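# Place the necktie in an upright basket

## Task

Get the necktie inside the basket, with the basket resting level on the table top.

## Robot and tools

Robot: two arms, left_arm and right_arm. left_arm ends in a five-finger left hand and right_arm in a five-finger right hand, mirror images of each other. Bases in the scene frame: left_arm near (-0.040, +0.342, +0.036) m, right_arm near (+0.044, -0.362, +0.021) m.

Scene frame: origin at table-top height, halfway between the nominal bases. +z is up, +x points out over the table, and left_arm sits on the +y side. Camera left/right does not match arm names. Printed hand positions and orientations are in this frame and may be off by a few centimetres, more when the arm reaches far.

Hand point: a point that moves with the palm, 0.05 m in front of it and 0.15 m from the wrist mounting face toward the fingertips. Its +z runs along the straight fingers and +y out of the palm. On the right hand +x points across the palm away from the thumb; on the left hand +x points toward the thumb. Straight fingers extend 0.06-0.07 m past the point, with their centre lines 0.06 m behind it (-y). A wrist bracket on the little-finger side reaches 0.10 m across and can strike objects.

The row: every action row has 28 numbers, each in [-1, 1], covering both arms even if only one moves. Order: left_arm dx, dy, dz, rx, ry, rz; left hand thumb_turn, thumb_bend, index, middle, ring, little, force_limit, speed; then the same 14 for right_arm. dx..rz are an offset, not a pose. They count from that arm's Hand target at the start of the action or move, along scene-frame axes. 1.0 equals 0.6 m of travel or 180 degrees of turn. rx, ry, rz form a single rotation vector, turning about the Hand target's position. Sending a row twice moves the hand twice. All six pose numbers at 0 re-requests the current Hand target. Each step, the commanded orientation is clipped to within 40 degrees of the measured one.

Hand numbers are absolute targets. thumb_turn: -1 beside the palm, +1 opposite the fingers. thumb_bend and each finger: -1 straight, +1 fully bent. force_limit: about 0 N at -1 to 10 N at +1 (15 N for the two thumb motors). speed: near zero at -1, full at +0.48 and above. Full travel takes 0.49 s. For a soft grip, close at speed -0.94 or lower. A motor starts only when its target changes by at least 0.002. No value means "unchanged": to keep a hand as it is, resend its last executed eight numbers. If none has run yet, send hand_measured plus hand_force_limit and hand_speed. With the thumb turned in, the hand holds objects about 0.035-0.065 m thick, or handles down to about 0.025 m. To squeeze harder, raise force_limit and send a target more closed than hand_measured. To loosen, send one more open.

Tools:
- execute_actions(actions, cameras): actions is a list of actions. Each action is up to 15 rows, one per 1/30 s step. A short action holds its last row for the remaining steps. Every row counts from the same start pose. Images come only with an empty list or when cameras names them.
- move(target, speed, blend, blocking, cameras): steers each hand point in a straight line toward a goal given as one 28-number row, or up to 15 rows. All rows are offsets from the same starting Hand targets, not from the previous row. speed: m/s, 0.002 to 4.3, default 0.25; one number or one per target. Turns are limited to twice that in rad/s. blend: corner rounding in m, default 0, meaning stop at each target. Paths last at least 0.5 s and are cut off at 10 s. They do not avoid obstacles or the other arm. Hand values of later targets apply only on arrival. blocking=false returns after about 0.5 s while the move continues.
- wait(seconds 0-10): let time run, holding commands.
- stop: brake a running move.
- zoom_image(camera, region [x0,y0,x1,y1] px, at most 504x504): closer look at the newest image of cam_high, cam_low, cam_roll_left, cam_roll_right, cam_left_wrist or cam_right_wrist (all 504x504).
- show_instructions: shows the reference pages.
- finished_scene(scene=1): ends the scene permanently.

Results: end_effector_position (m) and end_effector_quat_wxyz per hand; Hand target (the last commanded pose after clipping, base for the next offsets); joint positions, velocities ("within noise" when still) and torques, which include the arm's own weight and have offsets. hand_measured, hand_stopped_by (moving, target, force, stalled, fault) and hand_load_n list six values each, in motor order. A dropped grip shows as hand_load_n falling to about 0. move adds a "move:" line: done (within 10 mm and 2 degrees), off_target, moving, held, or fault, plus limits such as paced or held. Hands often settle 1-5 cm short, usually low, from friction and weight. That alone is not contact. Send the remaining gap as an offset.

Cautions: keep fast moves away from contact; faster means harder hits. Aiming far past a contact presses harder. A blocked arm keeps pushing until commanded back past its hand point. Don't strike fixed or heavy things. Never let the hands touch, squeeze or close on each other. Avoid dropping objects, releasing them while they move, or letting anything leave the table. Don't overload fingers. Route around an arm's own base rather than close past it. Holding loads, stretching out, or pushing at unreachable poses heats motors: a MOTOR HOT line warns, and at 100 °C the arm drops for 30-60 s. Loose objects may get small pushes now and then.

Each tool is called after "Emit:" by a JSON object that holds its "op" and its "data".

Reference images:

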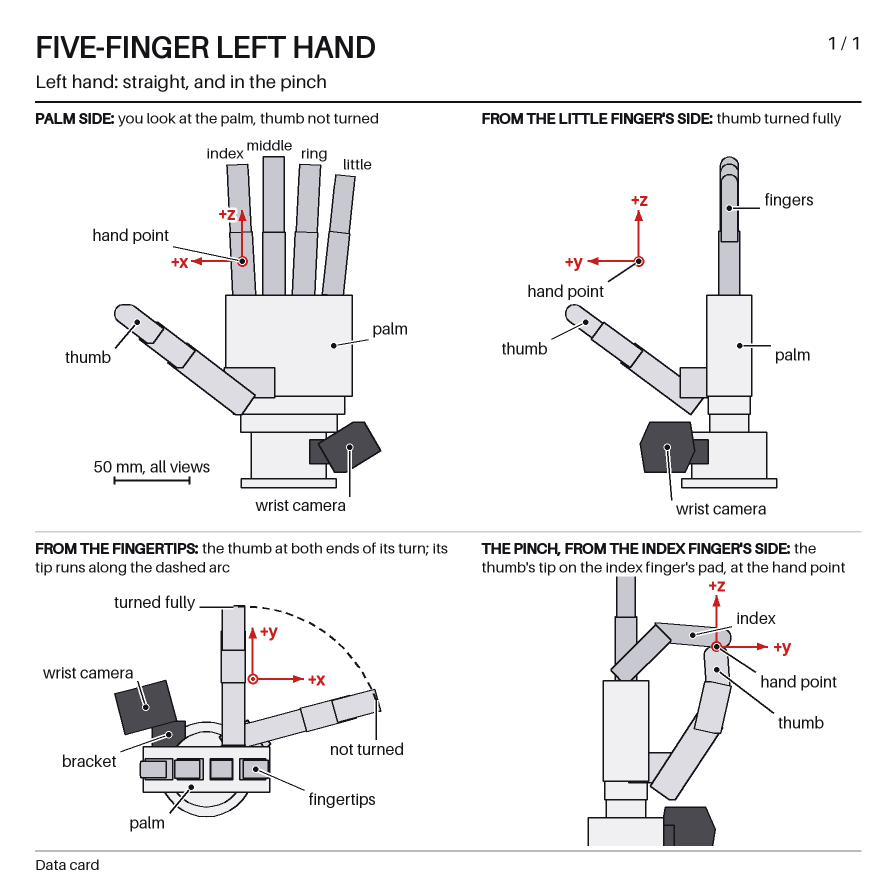

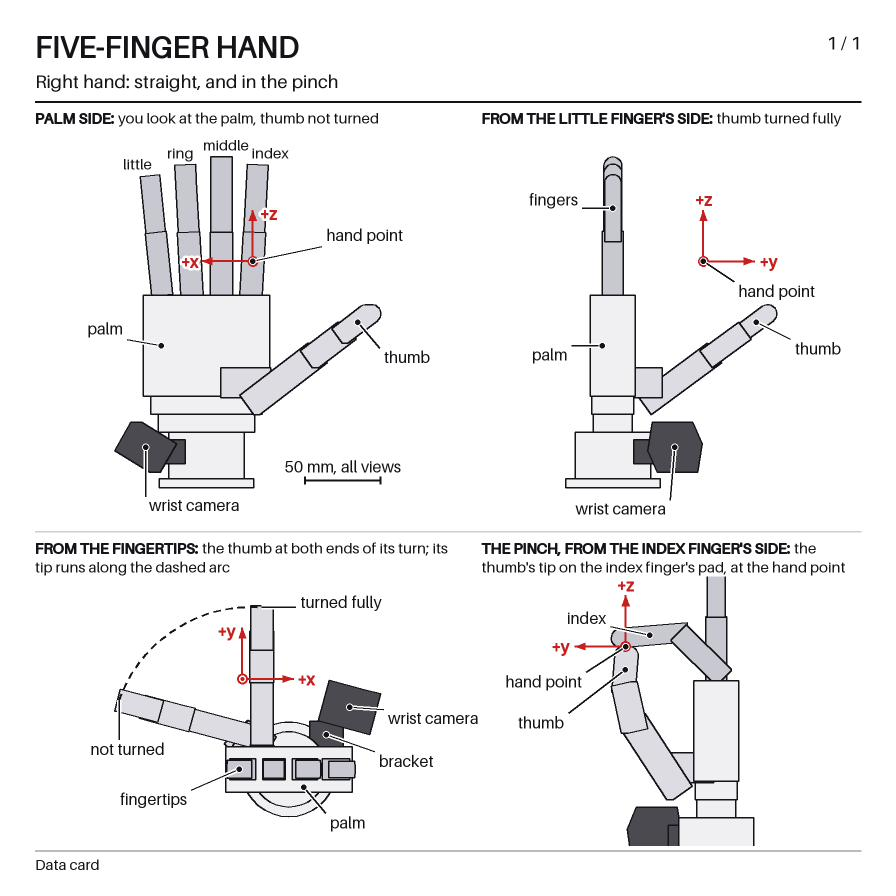

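## Session

Emit:
{"op": "execute_actions", "data": {"actions": []}}

Scene clock: 0.00 s.
left_arm: end_effector_position=(+0.8286, +0.1222, +0.3214) hand_measured=(-1.000, -1.000, -1.000, -1.000, -1.000, -1.000) hand_load_n=(+0.0, +0.0, +0.0, +0.0, +0.0, +0.0) hand_stopped_by=(target, target, target, target, target, target) hand_force_limit=0.00 hand_speed=-0.80 end_effector_quat_wxyz=(+0.399, -0.303, +0.741, -0.446) | right_arm: end_effector_position=(+0.1555, -0.6065, +0.1261) hand_measured=(-1.000, -1.000, -1.000, -1.000, -1.000, -1.000) hand_load_n=(+0.0, +0.0, +0.0, +0.0, +0.0, +0.0) hand_stopped_by=(target, target, target, target, target, target) hand_force_limit=0.00 hand_speed=-0.80 end_effector_quat_wxyz=(-0.054, +0.065, +0.992, +0.095)
Joint positions: left_arm=[-0.201 2.136 2.168 -0.328 0.253 0.418] | right_arm=[-1.306 1.38 0.962 -1.368 0.041 0.399]
Joint velocities: within noise
Joint torques (N m): no reading
Heat: left arm: hottest waist 32 °C; right arm: hottest waist 33 °C.
Hand target: left_arm +0.8329, +0.1213, +0.3353; +0.408, -0.298, +0.735, -0.452 | right_arm +0.1577, -0.6146, +0.1310; -0.051, +0.065, +0.993, +0.087

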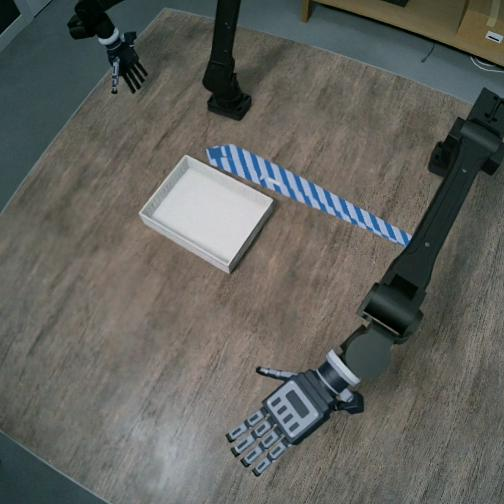

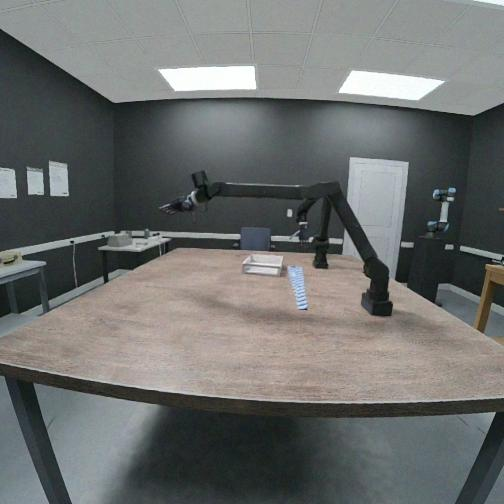

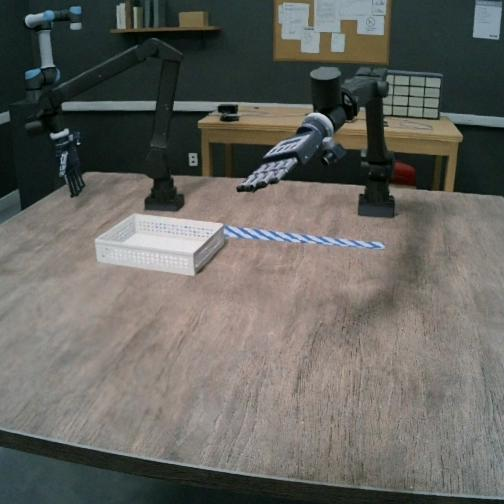

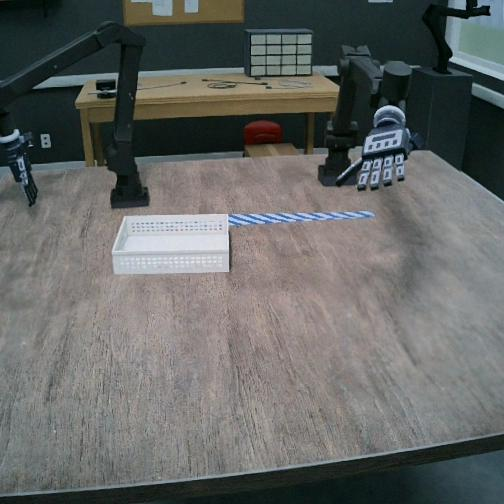

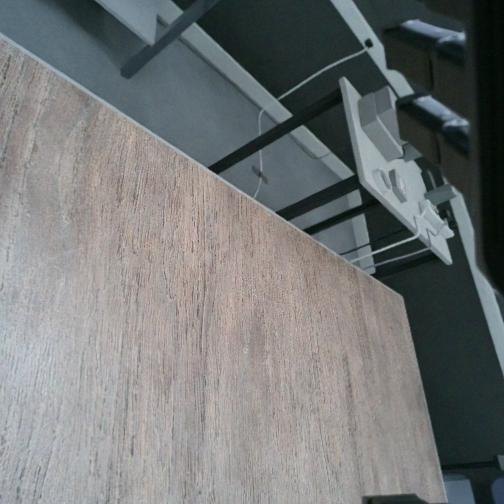

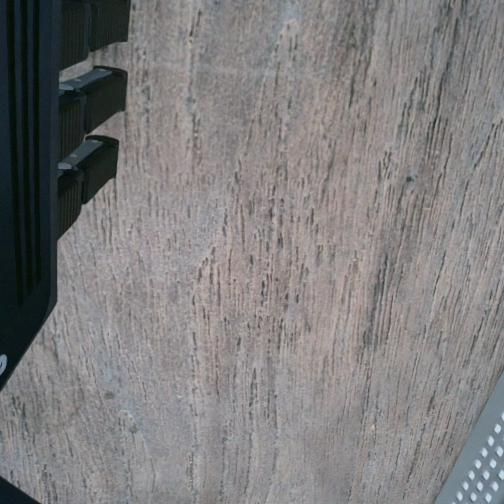

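Emit:
{"op": "zoom_image", "data": {"camera": "cam_high", "region": [120, 120, 440, 290]}}

Emit:
{"op": "zoom_image", "data": {"camera": "cam_roll_left", "region": [80, 180, 420, 300]}}

Emit:
{"op": "zoom_image", "data": {"camera": "cam_roll_right", "region": [90, 170, 420, 300]}}

Emit:
{"op": "zoom_image", "data": {"camera": "cam_low", "region": [150, 160, 410, 330]}}

Scaled by 1.575.

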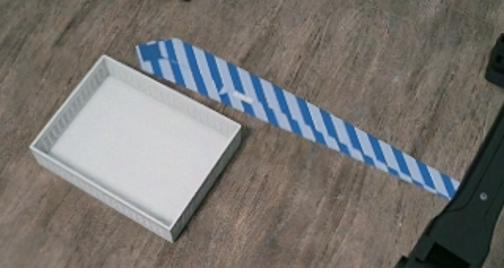

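Scaled by 1.482.

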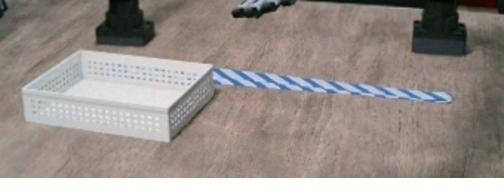

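Scaled by 1.527.

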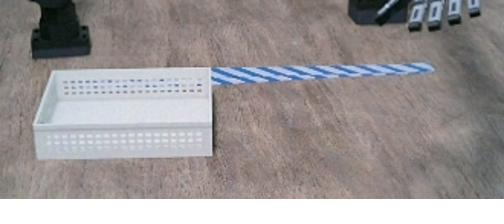

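Scaled by 1.938.

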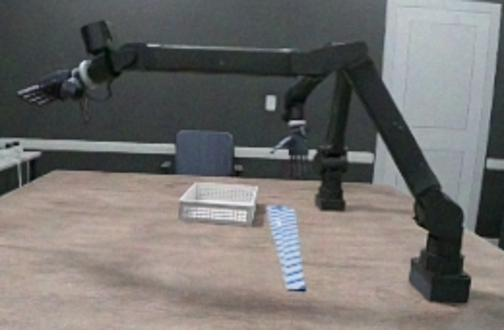

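Emit:
{"op": "move", "data": {"target": [[0,0,0,0,0,0,-1,-1,-1,-1,-1,-1,0,-0.8,0.404,0.108,0.282,-0.006,-0.023,0.18,1,-1,-1,-1,-1,-1,0,0],[0,0,0,0,0,0,-1,-1,-1,-1,-1,-1,0,-0.8,0.537,0.524,0.315,-0.012,-0.047,0.36,1,-1,-1,-1,-1,-1,0,0],[0,0,0,0,0,0,-1,-1,-1,-1,-1,-1,0,-0.8,0.137,0.958,0.198,-0.0185,-0.07,0.54,1,-1,-1,-1,-1,-1,0,0]], "blend": 0.08, "speed": 0.3, "cameras": ["all"]}}

Scene clock: 103.30 s.
left_arm: end_effector_position=(+0.8286, +0.1222, +0.3214) hand_measured=(-1.000, -1.000, -1.000, -1.000, -1.000, -1.000) hand_load_n=(+0.0, +0.0, +0.0, +0.0, +0.0, +0.0) hand_stopped_by=(target, target, target, target, target, target) hand_force_limit=0.00 hand_speed=-0.80 end_effector_quat_wxyz=(+0.399, -0.303, +0.741, -0.446) | right_arm: end_effector_position=(+0.2355, -0.0392, +0.2552) hand_measured=(+1.000, -1.000, -1.000, -1.000, -1.000, -1.000) hand_load_n=(+0.0, +0.0, +0.0, +0.0, +0.0, +0.5) hand_stopped_by=(target, target, target, target, target, target) hand_force_limit=0.00 hand_speed=0.00 end_effector_quat_wxyz=(+0.000, +0.715, -0.700, -0.001)
Joint positions: left_arm=[-0.201 2.136 2.168 -0.328 0.253 0.418] | right_arm=[0.862 1.348 1.316 -1.538 -0.002 0.84]
Joint torques (N m): left_arm=[1.49 -24.94 14.05 2.61 -0.03 0.08] | right_arm=[-1.44 -6.53 8.85 0.84 0.06 0.1]
Heat: left arm: hottest shoulder 46 °C; right arm: hottest elbow 38 °C.
Hand target: left_arm +0.8329, +0.1213, +0.3353; +0.408, -0.298, +0.735, -0.452 | right_arm +0.2400, -0.0397, +0.2499; +0.000, +0.708, -0.707, +0.001
Off the commanded pose: left_arm 0.015 m, 2 deg | right_arm 0.007 m, 1 deg.
move: off_target (left_arm)

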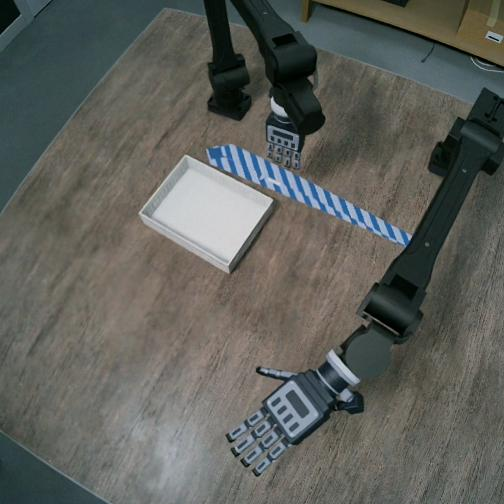

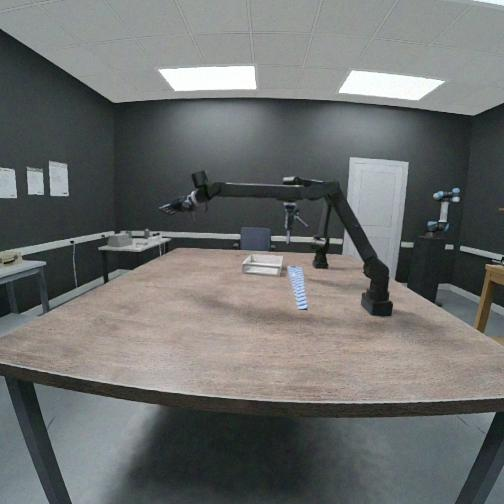

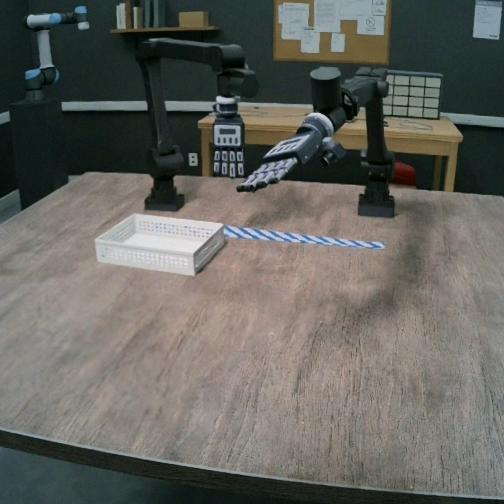

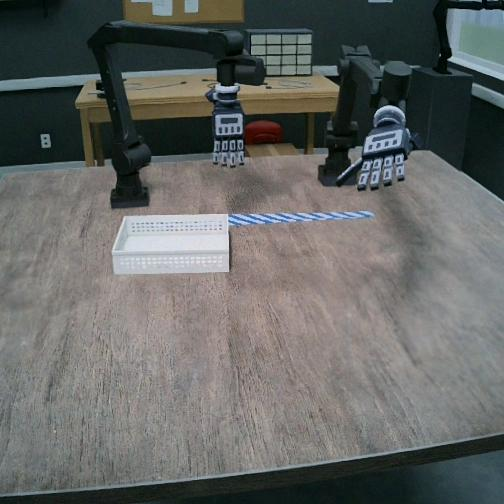

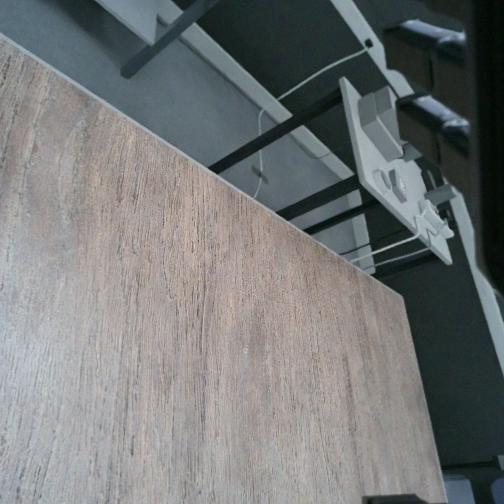

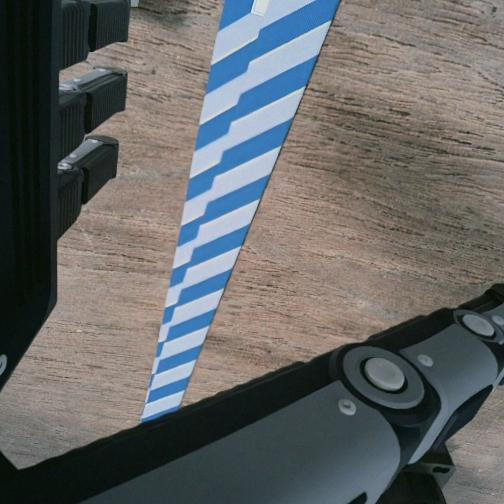

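Emit:
{"op": "move", "data": {"target": [-0.555,0.631,0.025,0,0,0.155,-1,-1,-1,-1,-1,-1,0,-0.8,-0.062,0.066,-0.167,0.1523,-0.1985,0.3967,1,-1,-0.3,-0.3,1,1,0,0], "speed": 0.3, "cameras": ["all"]}}

Scene clock: 176.73 s.
left_arm: end_effector_position=(+0.5014, +0.5030, +0.3521) hand_measured=(-1.000, -1.000, -1.000, -1.000, -1.000, -1.000) hand_load_n=(+0.0, +0.0, +0.0, +0.0, -0.5, +0.0) hand_stopped_by=(target, target, target, target, target, target) hand_force_limit=0.00 hand_speed=-0.80 end_effector_quat_wxyz=(+0.509, -0.469, +0.635, -0.343) | right_arm: end_effector_position=(+0.2059, -0.0014, +0.1472) hand_measured=(+1.000, -1.000, -0.300, -0.300, +1.000, +1.000) hand_load_n=(+0.0, +0.0, +0.0, +0.0, +0.0, +0.0) hand_stopped_by=(target, target, target, target, target, target) hand_force_limit=0.00 hand_speed=0.00 end_effector_quat_wxyz=(-0.345, +0.928, -0.133, +0.045)
Joint positions: left_arm=[0.404 1.218 1.058 -0.108 0.36 0.438] | right_arm=[1.016 1.115 0.766 -0.531 -0.184 -0.204]
Joint torques (N m): left_arm=[0.97 -11.69 11.69 1.78 0.1 0.19] | right_arm=[0.26 -5.25 9.18 2.25 -0.32 -0.12]
Heat: left arm: hottest shoulder 48 °C; right arm: hottest elbow 38 °C.
Hand target: left_arm +0.4998, +0.4999, +0.3504; +0.505, -0.466, +0.641, -0.341 | right_arm +0.2028, -0.0002, +0.1497; -0.356, +0.925, -0.122, +0.048
Off the commanded pose: left_arm 0.004 m, 1 deg | right_arm 0.004 m, 2 deg.
move: done

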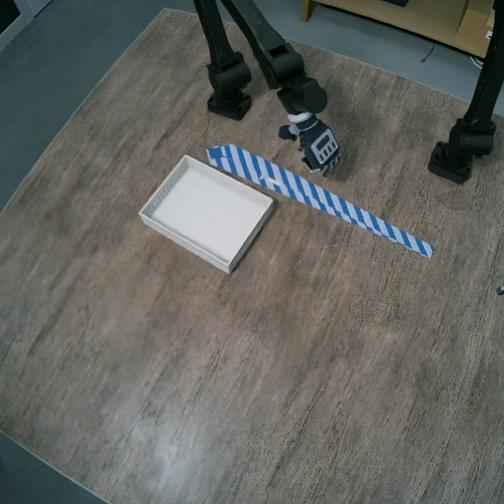

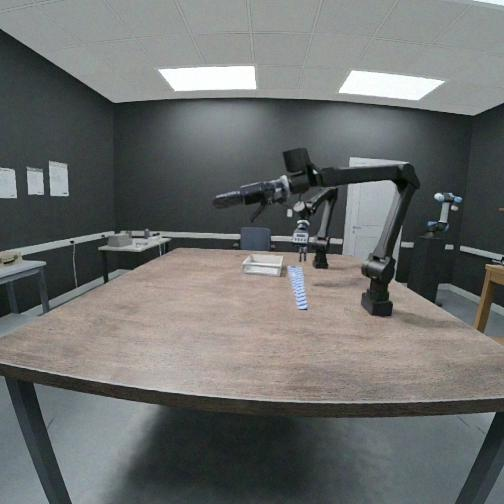

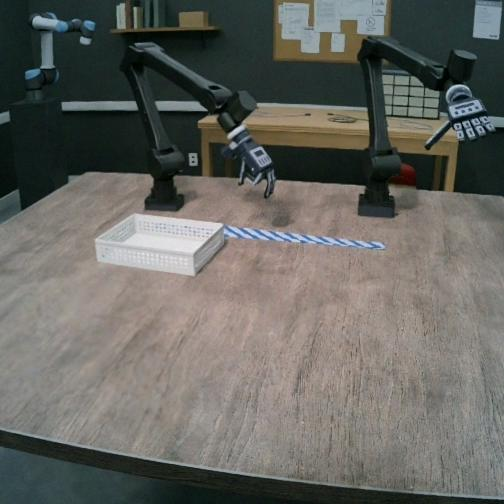

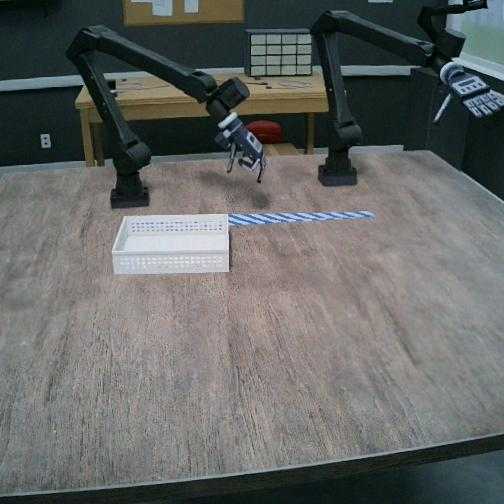

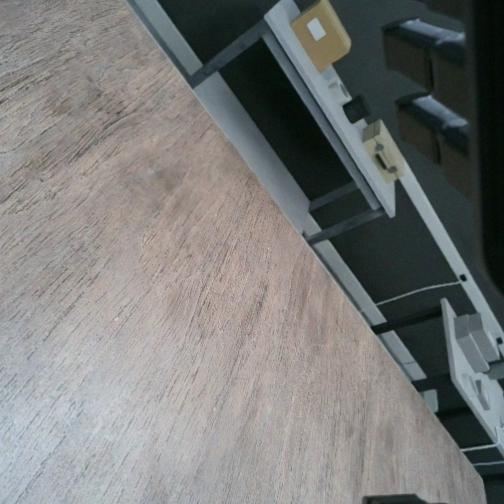

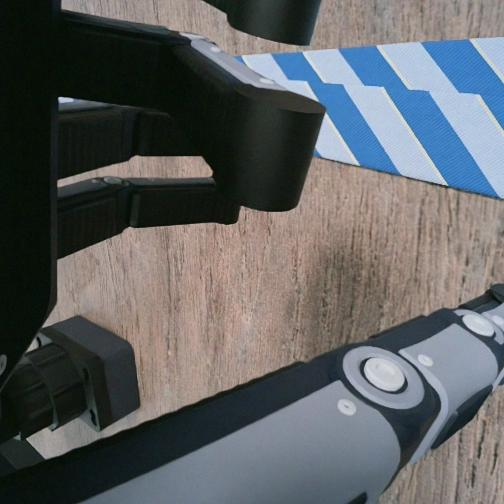

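Emit:
{"op": "move", "data": {"target": [0,0,0,0,0,0,-1,-1,-1,-1,-1,-1,0,-0.8,0.032,0,-0.158,0,0,0,1,-1,-0.3,-0.3,1,1,0,0], "speed": 0.15, "cameras": ["all"]}}

Emit:
{"op": "zoom_image", "data": {"camera": "cam_high", "region": [230, 90, 400, 240]}}

Emit:
{"op": "zoom_image", "data": {"camera": "cam_roll_left", "region": [200, 130, 340, 260]}}

Emit:
{"op": "zoom_image", "data": {"camera": "cam_low", "region": [250, 190, 350, 320]}}

Scene clock: 195.07 s.
left_arm: end_effector_position=(+0.5014, +0.5030, +0.3521) hand_measured=(-1.000, -1.000, -1.000, -1.000, -1.000, -1.000) hand_load_n=(+0.0, +0.0, +0.0, +0.0, +0.0, +0.0) hand_stopped_by=(target, target, target, target, target, target) hand_force_limit=0.00 hand_speed=-0.80 end_effector_quat_wxyz=(+0.509, -0.469, +0.635, -0.343) | right_arm: end_effector_position=(+0.2189, +0.0014, +0.0595) hand_measured=(+1.000, -1.000, -0.300, -0.300, +1.000, +1.000) hand_load_n=(+0.0, +0.0, +0.0, +0.0, +0.0, +0.0) hand_stopped_by=(target, target, target, target, target, target) hand_force_limit=0.00 hand_speed=0.00 end_effector_quat_wxyz=(-0.355, +0.926, -0.123, +0.046)
Joint positions: left_arm=[0.404 1.218 1.058 -0.108 0.36 0.438] | right_arm=[0.983 1.278 0.623 -0.212 -0.217 -0.243]
Joint torques (N m): left_arm=[1.03 -11.58 11.7 1.7 0.11 0.21] | right_arm=[-0.97 -4.48 8.35 2.39 -0.35 -0.11]
Heat: left arm: hottest shoulder 42 °C; right arm: hottest elbow 38 °C.
Hand target: left_arm +0.4998, +0.4999, +0.3504; +0.505, -0.466, +0.641, -0.341 | right_arm +0.2219, -0.0003, +0.0548; -0.355, +0.926, -0.122, +0.048
Off the commanded pose: left_arm 0.004 m, 1 deg | right_arm 0.006 m, 0 deg.
move: done

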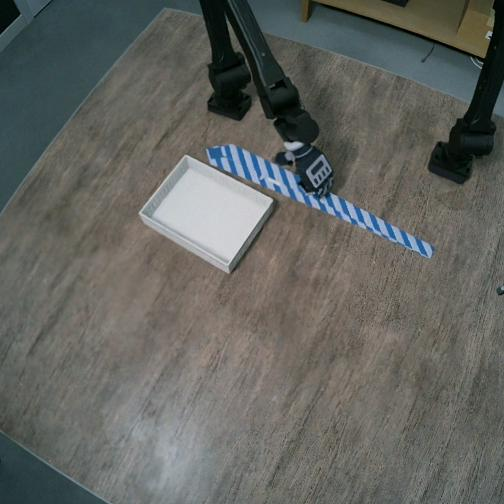

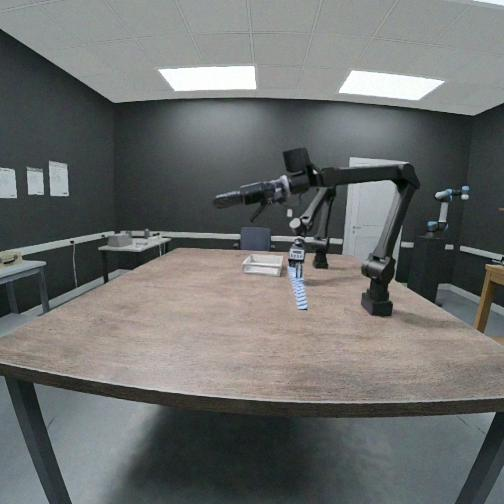

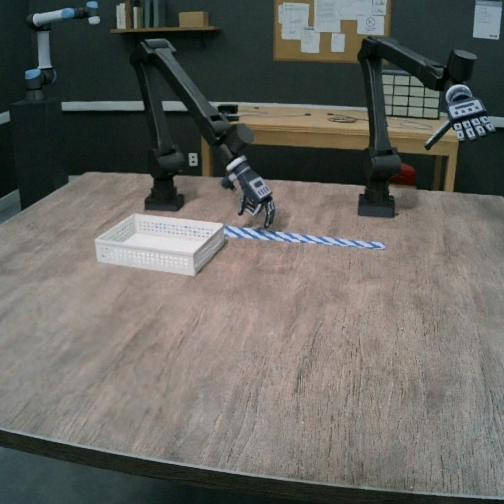

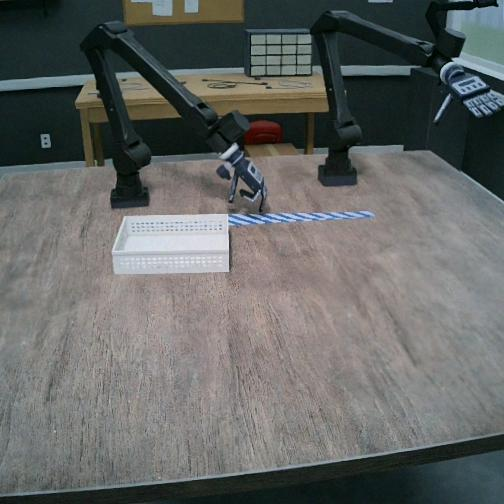

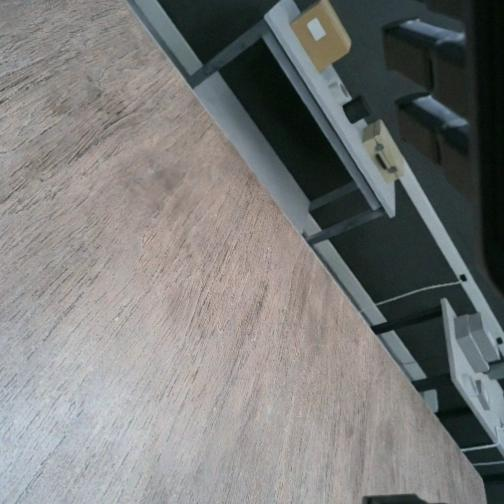

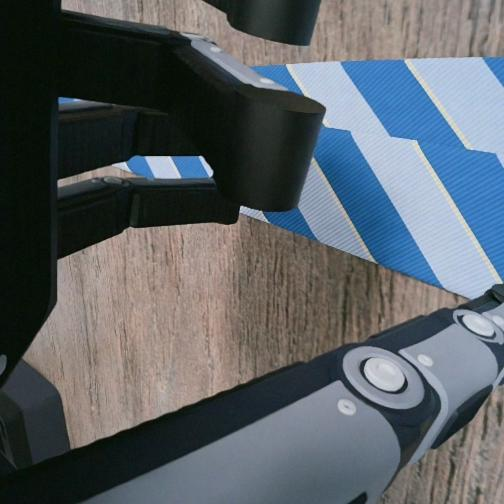

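Scaled by 2.965.

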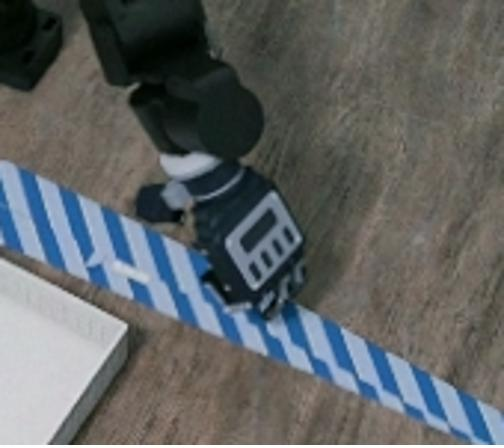

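Scaled by 3.600.

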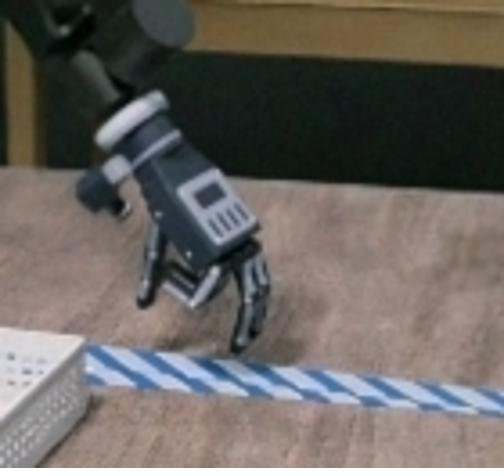

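Scaled by 3.877.

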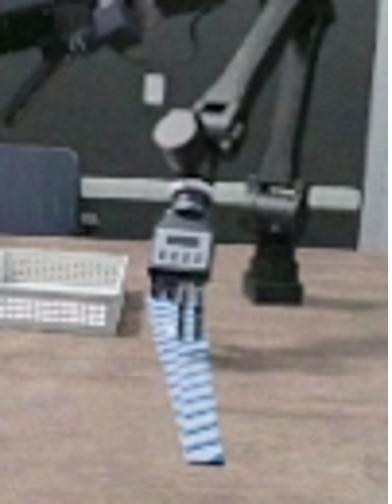

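Emit:
{"op": "move", "data": {"target": [0,0,0,0,0,0,-1,-1,-1,-1,-1,-1,0,-0.8,0.012,-0.005,-0.055,0,0,0,1,-1,0.1,0.1,1,1,-0.3,-0.3], "speed": 0.1, "cameras": ["cam_high","cam_low","cam_roll_left","cam_right_wrist"]}}

Emit:
{"op": "zoom_image", "data": {"camera": "cam_roll_left", "region": [200, 170, 320, 270]}}

Scene clock: 216.80 s.
left_arm: end_effector_position=(+0.5014, +0.5030, +0.3521) hand_measured=(-1.000, -1.000, -1.000, -1.000, -1.000, -1.000) hand_load_n=(-0.5, +0.0, +0.0, +0.0, +0.0, +0.0) hand_stopped_by=(target, target, target, target, target, target) hand_force_limit=0.00 hand_speed=-0.80 end_effector_quat_wxyz=(+0.509, -0.469, +0.635, -0.343) | right_arm: end_effector_position=(+0.2269, -0.0003, +0.0282) hand_measured=(+1.000, -1.000, +0.100, +0.100, +1.000, +1.000) hand_load_n=(+0.0, +0.0, +0.0, +0.0, +0.5, +0.0) hand_stopped_by=(target, target, target, target, target, target) hand_force_limit=-0.30 hand_speed=-0.30 end_effector_quat_wxyz=(-0.357, +0.925, -0.123, +0.047)
Joint positions: left_arm=[0.404 1.218 1.058 -0.108 0.36 0.438] | right_arm=[0.961 1.361 0.588 -0.093 -0.231 -0.262]
Joint torques (N m): left_arm=[0.85 -11.4 11.73 1.92 0.11 0.2] | right_arm=[-0.62 -4.42 7.43 2.26 -0.3 -0.15]
Heat: left arm: hottest elbow 41 °C; right arm: hottest elbow 39 °C.
Hand target: left_arm +0.4998, +0.4999, +0.3504; +0.505, -0.466, +0.641, -0.341 | right_arm +0.2292, -0.0033, +0.0218; -0.355, +0.926, -0.122, +0.048
Off the commanded pose: left_arm 0.004 m, 1 deg | right_arm 0.007 m, 0 deg.
move: done
Images, in order (width x height): cam_high 504x504, cam_low 504x504, cam_roll_left 504x504, cam_right_wrist 504x504.

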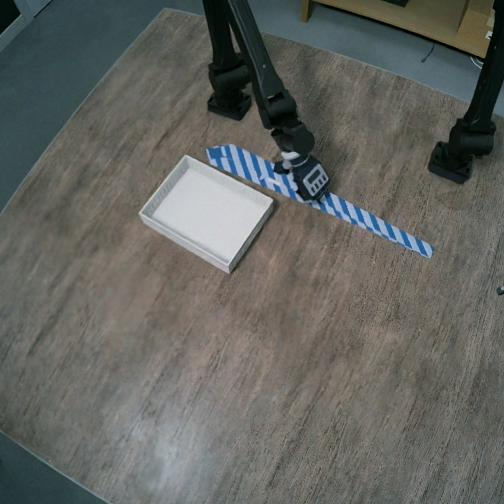

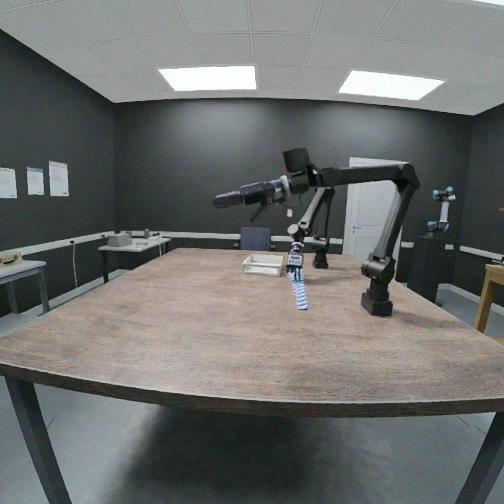

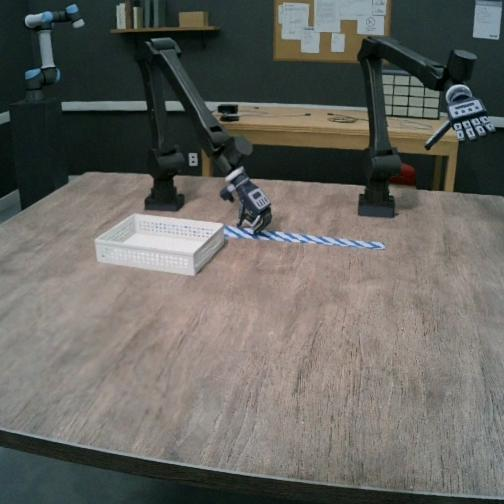

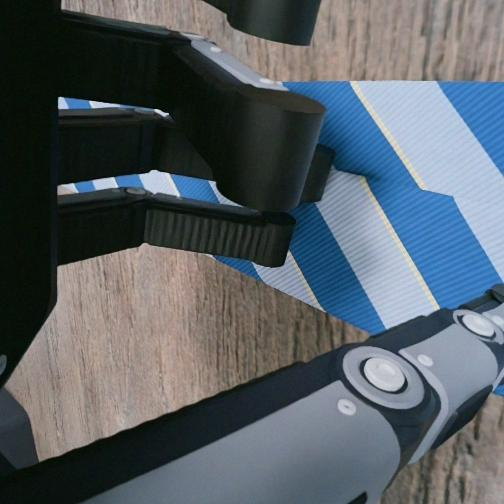

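Scaled by 4.200.

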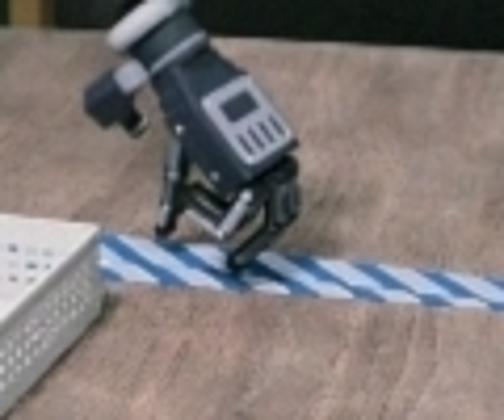

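Emit:
{"op": "move", "data": {"target": [[0,0,0,0,0,0,-1,-1,-1,-1,-1,-1,0,-0.8,0.02,0,0.0,0,0,0,1,-1,0.1,0.1,1,1,-0.3,-0.3],[0,0,0,0,0,0,-1,-1,-1,-1,-1,-1,0,-0.8,0.02,0,-0.022,0,0,0,1,-1,0.1,0.1,1,1,-0.3,-0.3]], "speed": 0.06, "cameras": ["cam_roll_left","cam_right_wrist"]}}

Emit:
{"op": "zoom_image", "data": {"camera": "cam_roll_left", "region": [200, 170, 320, 270]}}

Scene clock: 231.67 s.
left_arm: end_effector_position=(+0.5014, +0.5030, +0.3521) hand_measured=(-1.000, -1.000, -1.000, -1.000, -1.000, -1.000) hand_load_n=(+0.0, +0.0, -0.5, +0.0, +0.0, +0.0) hand_stopped_by=(target, target, target, target, target, target) hand_force_limit=0.00 hand_speed=-0.80 end_effector_quat_wxyz=(+0.509, -0.469, +0.635, -0.343) | right_arm: end_effector_position=(+0.2392, +0.0021, +0.0235) hand_measured=(+1.000, -1.000, +0.100, +0.100, +1.000, +1.000) hand_load_n=(+0.0, +0.0, +0.0, -3.5, +0.0, +0.0) hand_stopped_by=(target, target, target, target, target, target) hand_force_limit=-0.30 hand_speed=-0.30 end_effector_quat_wxyz=(-0.368, +0.921, -0.121, +0.050)
Joint positions: left_arm=[0.404 1.218 1.058 -0.108 0.36 0.438] | right_arm=[0.932 1.391 0.588 -0.043 -0.255 -0.282]
Joint torques (N m): left_arm=[0.5 -11.05 11.77 1.73 0.11 0.2] | right_arm=[-1.08 -3.49 7.69 1.95 -0.22 -0.16]
Heat: left arm: hottest elbow 40 °C; right arm: hottest elbow 39 °C.
Hand target: left_arm +0.4998, +0.4999, +0.3504; +0.505, -0.466, +0.641, -0.341 | right_arm +0.2411, -0.0032, +0.0086; -0.356, +0.925, -0.122, +0.048
Off the commanded pose: left_arm 0.004 m, 1 deg | right_arm 0.016 m, 2 deg.
move: off_target (right_arm)
Images, in order (width x height): cam_roll_left 504x504, cam_right_wrist 504x504.

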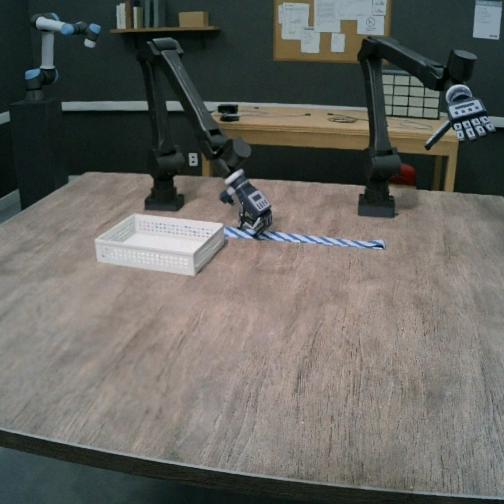

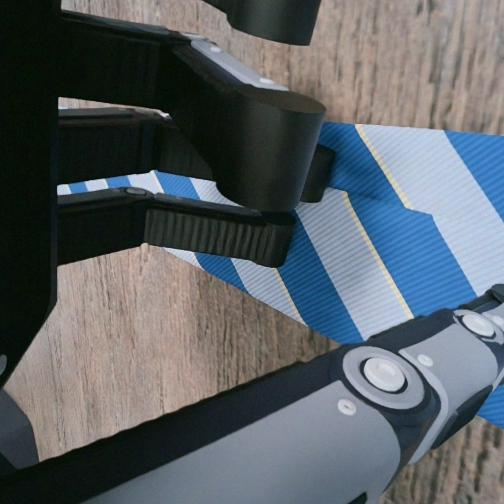

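Scaled by 4.200.

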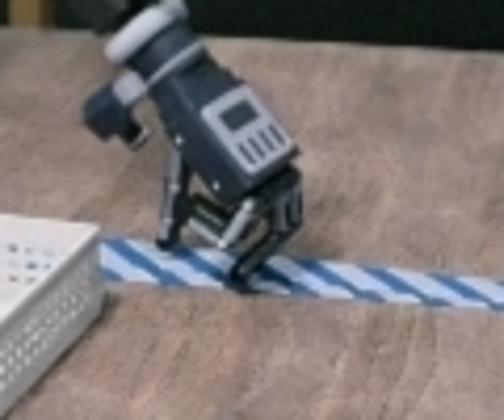

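Emit:
{"op": "move", "data": {"target": [[0,0,0,0,0,0,-1,-1,-1,-1,-1,-1,0,-0.8,0,0,0,0,0,0,1,-1,0.3,0.3,1,1,-0.2,-0.7],[0,0,0,0,0,0,-1,-1,-1,-1,-1,-1,0,-0.8,0,0,-0.005,0,0,0,1,-0.7,0.4,0.4,1,1,-0.2,-0.7]], "speed": 0.06, "cameras": ["cam_roll_left","cam_right_wrist"]}}

Emit:
{"op": "zoom_image", "data": {"camera": "cam_roll_left", "region": [200, 170, 320, 270]}}

Scene clock: 243.00 s.
left_arm: end_effector_position=(+0.5014, +0.5030, +0.3521) hand_measured=(-1.000, -1.000, -1.000, -1.000, -1.000, -1.000) hand_load_n=(+0.0, +0.0, +0.0, +0.0, +0.0, +0.0) hand_stopped_by=(target, target, target, target, target, target) hand_force_limit=0.00 hand_speed=-0.80 end_effector_quat_wxyz=(+0.509, -0.469, +0.635, -0.343) | right_arm: end_effector_position=(+0.2387, +0.0009, +0.0148) hand_measured=(+1.000, -0.700, +0.400, +0.400, +1.000, +1.000) hand_load_n=(-0.5, +0.5, +0.0, +0.0, +0.0, +0.0) hand_stopped_by=(target, target, target, target, target, target) hand_force_limit=-0.20 hand_speed=-0.70 end_effector_quat_wxyz=(-0.361, +0.923, -0.121, +0.047)
Joint positions: left_arm=[0.404 1.218 1.058 -0.108 0.36 0.438] | right_arm=[0.932 1.415 0.588 -0.035 -0.255 -0.284]
Joint torques (N m): left_arm=[0.79 -11.52 11.71 1.78 0.08 0.19] | right_arm=[-0.62 -4.72 7.35 2.11 -0.21 -0.13]
Heat: left arm: hottest elbow 40 °C; right arm: hottest elbow 39 °C.
Hand target: left_arm +0.4998, +0.4999, +0.3504; +0.505, -0.466, +0.641, -0.341 | right_arm +0.2411, -0.0033, +0.0055; -0.355, +0.926, -0.122, +0.048
Off the commanded pose: left_arm 0.004 m, 1 deg | right_arm 0.010 m, 1 deg.
move: done; target 2's new numbers were sent with right_arm's hand 0.011 m and 1 deg from that target
Images, in order (width x height): cam_roll_left 504x504, cam_right_wrist 504x504.

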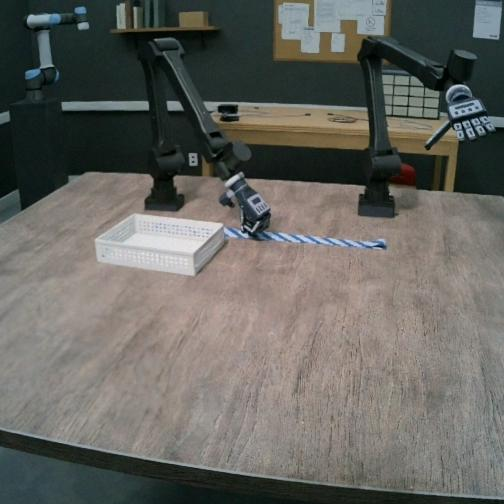

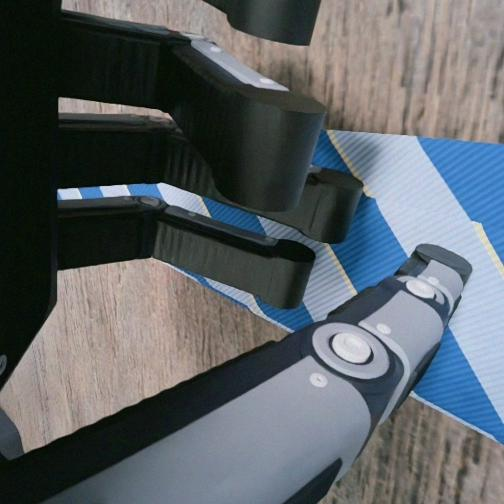

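Scaled by 4.200.

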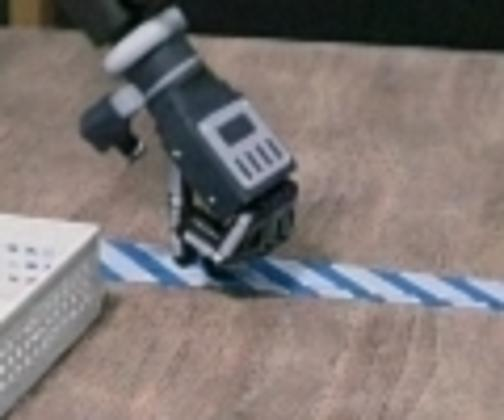

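Emit:
{"op": "move", "data": {"target": [[0,0,0,0,0,0,-1,-1,-1,-1,-1,-1,0,-0.8,0,0,-0.018,0,0,0,1,-0.7,0.4,0.4,1,1,-0.2,-0.7],[0,0,0,0,0,0,-1,-1,-1,-1,-1,-1,0,-0.8,0,0,-0.03,0,0,0,1,-0.3,0.5,0.5,1,1,-0.2,-0.7]], "speed": 0.06, "cameras": ["cam_roll_left","cam_right_wrist"]}}

Emit:
{"op": "zoom_image", "data": {"camera": "cam_roll_left", "region": [200, 170, 320, 270]}}

Scene clock: 253.97 s.
left_arm: end_effector_position=(+0.5014, +0.5030, +0.3521) hand_measured=(-1.000, -1.000, -1.000, -1.000, -1.000, -1.000) hand_load_n=(+0.0, +0.0, +0.0, +0.0, +0.0, +0.0) hand_stopped_by=(target, target, target, target, target, target) hand_force_limit=0.00 hand_speed=-0.80 end_effector_quat_wxyz=(+0.509, -0.469, +0.635, -0.343) | right_arm: end_effector_position=(+0.2463, +0.0112, +0.0134) hand_measured=(+1.000, -0.436, +0.500, +0.500, +1.000, +1.000) hand_load_n=(+0.5, +9.0, +0.0, +1.0, +0.5, +0.0) hand_stopped_by=(target, force, target, target, target, target) hand_force_limit=-0.20 hand_speed=-0.70 end_effector_quat_wxyz=(-0.379, +0.916, -0.117, +0.056)
Joint positions: left_arm=[0.404 1.218 1.058 -0.108 0.36 0.438] | right_arm=[0.931 1.441 0.588 0.034 -0.256 -0.284]
Joint torques (N m): left_arm=[0.79 -11.52 11.77 1.72 0.09 0.19] | right_arm=[-0.91 -3.43 5.75 1.92 -0.13 -0.11]
Heat: left arm: hottest elbow 40 °C; right arm: hottest elbow 39 °C.
Hand target: left_arm +0.4998, +0.4999, +0.3504; +0.505, -0.466, +0.641, -0.341 | right_arm +0.2411, -0.0033, -0.0124; -0.355, +0.926, -0.122, +0.048
Off the commanded pose: left_arm 0.004 m, 1 deg | right_arm 0.030 m, 3 deg.
move: off_target (right_arm); target 2's new numbers were sent with right_arm's hand 0.032 m and 3 deg from that target
Images, in order (width x height): cam_roll_left 504x504, cam_right_wrist 504x504.

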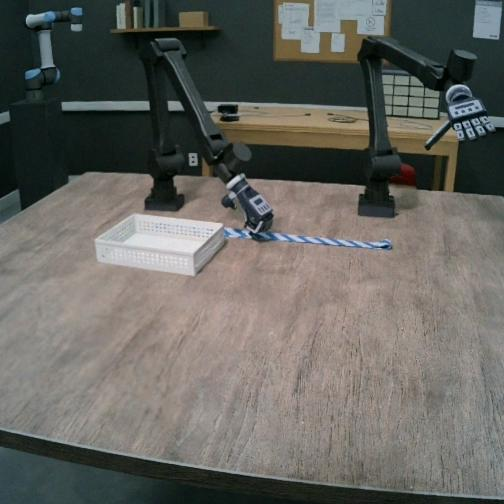

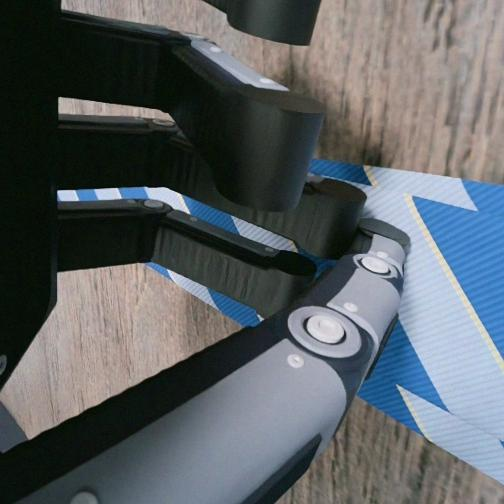

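Scaled by 4.200.

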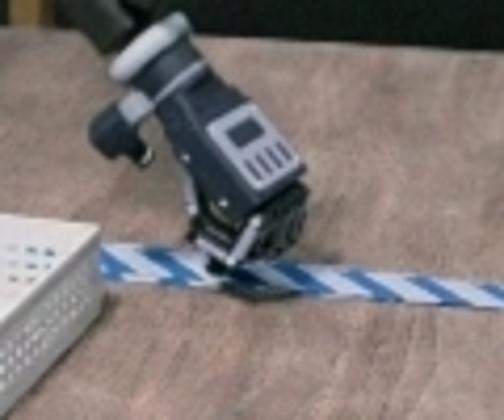

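Emit:
{"op": "zoom_image", "data": {"camera": "cam_right_wrist", "region": [200, 120, 504, 424]}}

Scaled by 1.658.

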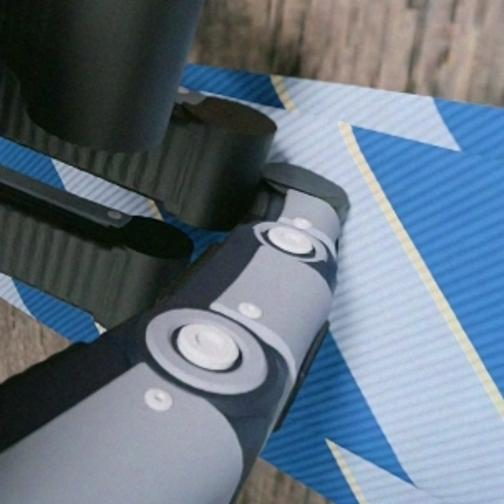

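Emit:
{"op": "move", "data": {"target": [[0,0,0,0,0,0,-1,-1,-1,-1,-1,-1,0,-0.8,0,0.01,0.012,0,0,0,1,-0.42,0.5,0.5,1,1,0.3,-0.7],[0,0,0,0,0,0,-1,-1,-1,-1,-1,-1,0,-0.8,0,0.01,0.014,0,0,0,1,0.1,0.65,0.65,1,1,0.3,-0.7]], "speed": 0.06, "cameras": ["cam_roll_left","cam_right_wrist"]}}

Emit:
{"op": "zoom_image", "data": {"camera": "cam_right_wrist", "region": [200, 120, 504, 424]}}

Scene clock: 267.87 s.
left_arm: end_effector_position=(+0.5014, +0.5030, +0.3521) hand_measured=(-1.000, -1.000, -1.000, -1.000, -1.000, -1.000) hand_load_n=(+0.0, +0.0, +0.0, +0.0, +0.0, +0.0) hand_stopped_by=(target, target, target, target, target, target) hand_force_limit=0.00 hand_speed=-0.80 end_effector_quat_wxyz=(+0.509, -0.469, +0.635, -0.343) | right_arm: end_effector_position=(+0.2464, +0.0112, +0.0134) hand_measured=(+1.000, -0.430, +0.650, +0.520, +1.000, +1.000) hand_load_n=(+0.5, +11.5, +0.0, +13.5, +0.0, +0.0) hand_stopped_by=(target, force, target, force, target, target) hand_force_limit=0.30 hand_speed=-0.70 end_effector_quat_wxyz=(-0.379, +0.916, -0.117, +0.057)
Joint positions: left_arm=[0.404 1.218 1.058 -0.108 0.36 0.438] | right_arm=[0.931 1.441 0.588 0.034 -0.255 -0.284]
Joint torques (N m): left_arm=[0.97 -11.58 11.69 1.72 0.08 0.19] | right_arm=[-0.15 -3.66 7.41 0.55 0.03 -0.04]
Heat: left arm: hottest elbow 40 °C; right arm: hottest elbow 38 °C.
Hand target: left_arm +0.4998, +0.4999, +0.3504; +0.505, -0.466, +0.641, -0.341 | right_arm +0.2411, +0.0027, -0.0040; -0.355, +0.926, -0.122, +0.048
Off the commanded pose: left_arm 0.004 m, 1 deg | right_arm 0.020 m, 3 deg.
move: off_target (right_arm); target 2's new numbers were sent with right_arm's hand 0.020 m and 3 deg from that target
Images, in order (width x height): cam_roll_left 504x504, cam_right_wrist 504x504.

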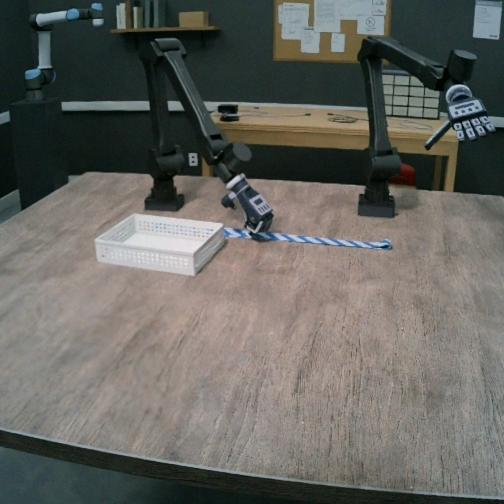

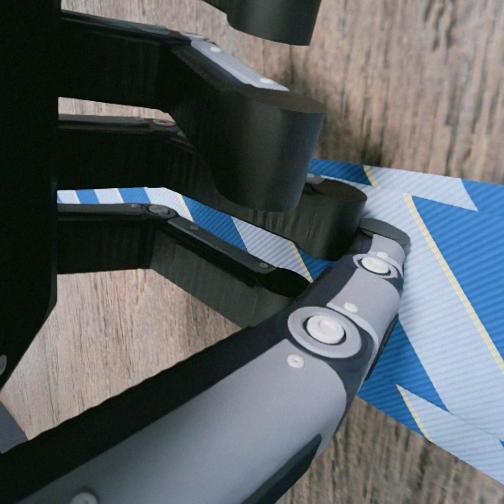

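Scaled by 1.658.

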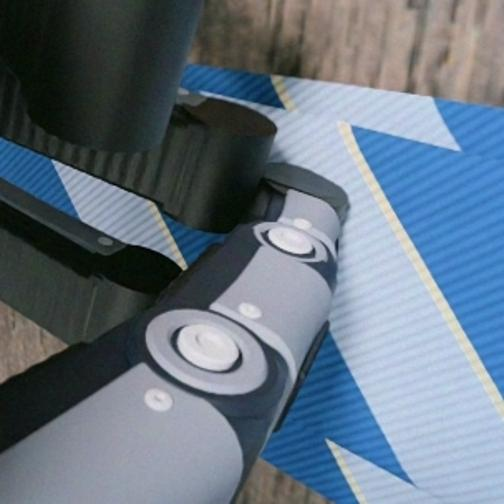

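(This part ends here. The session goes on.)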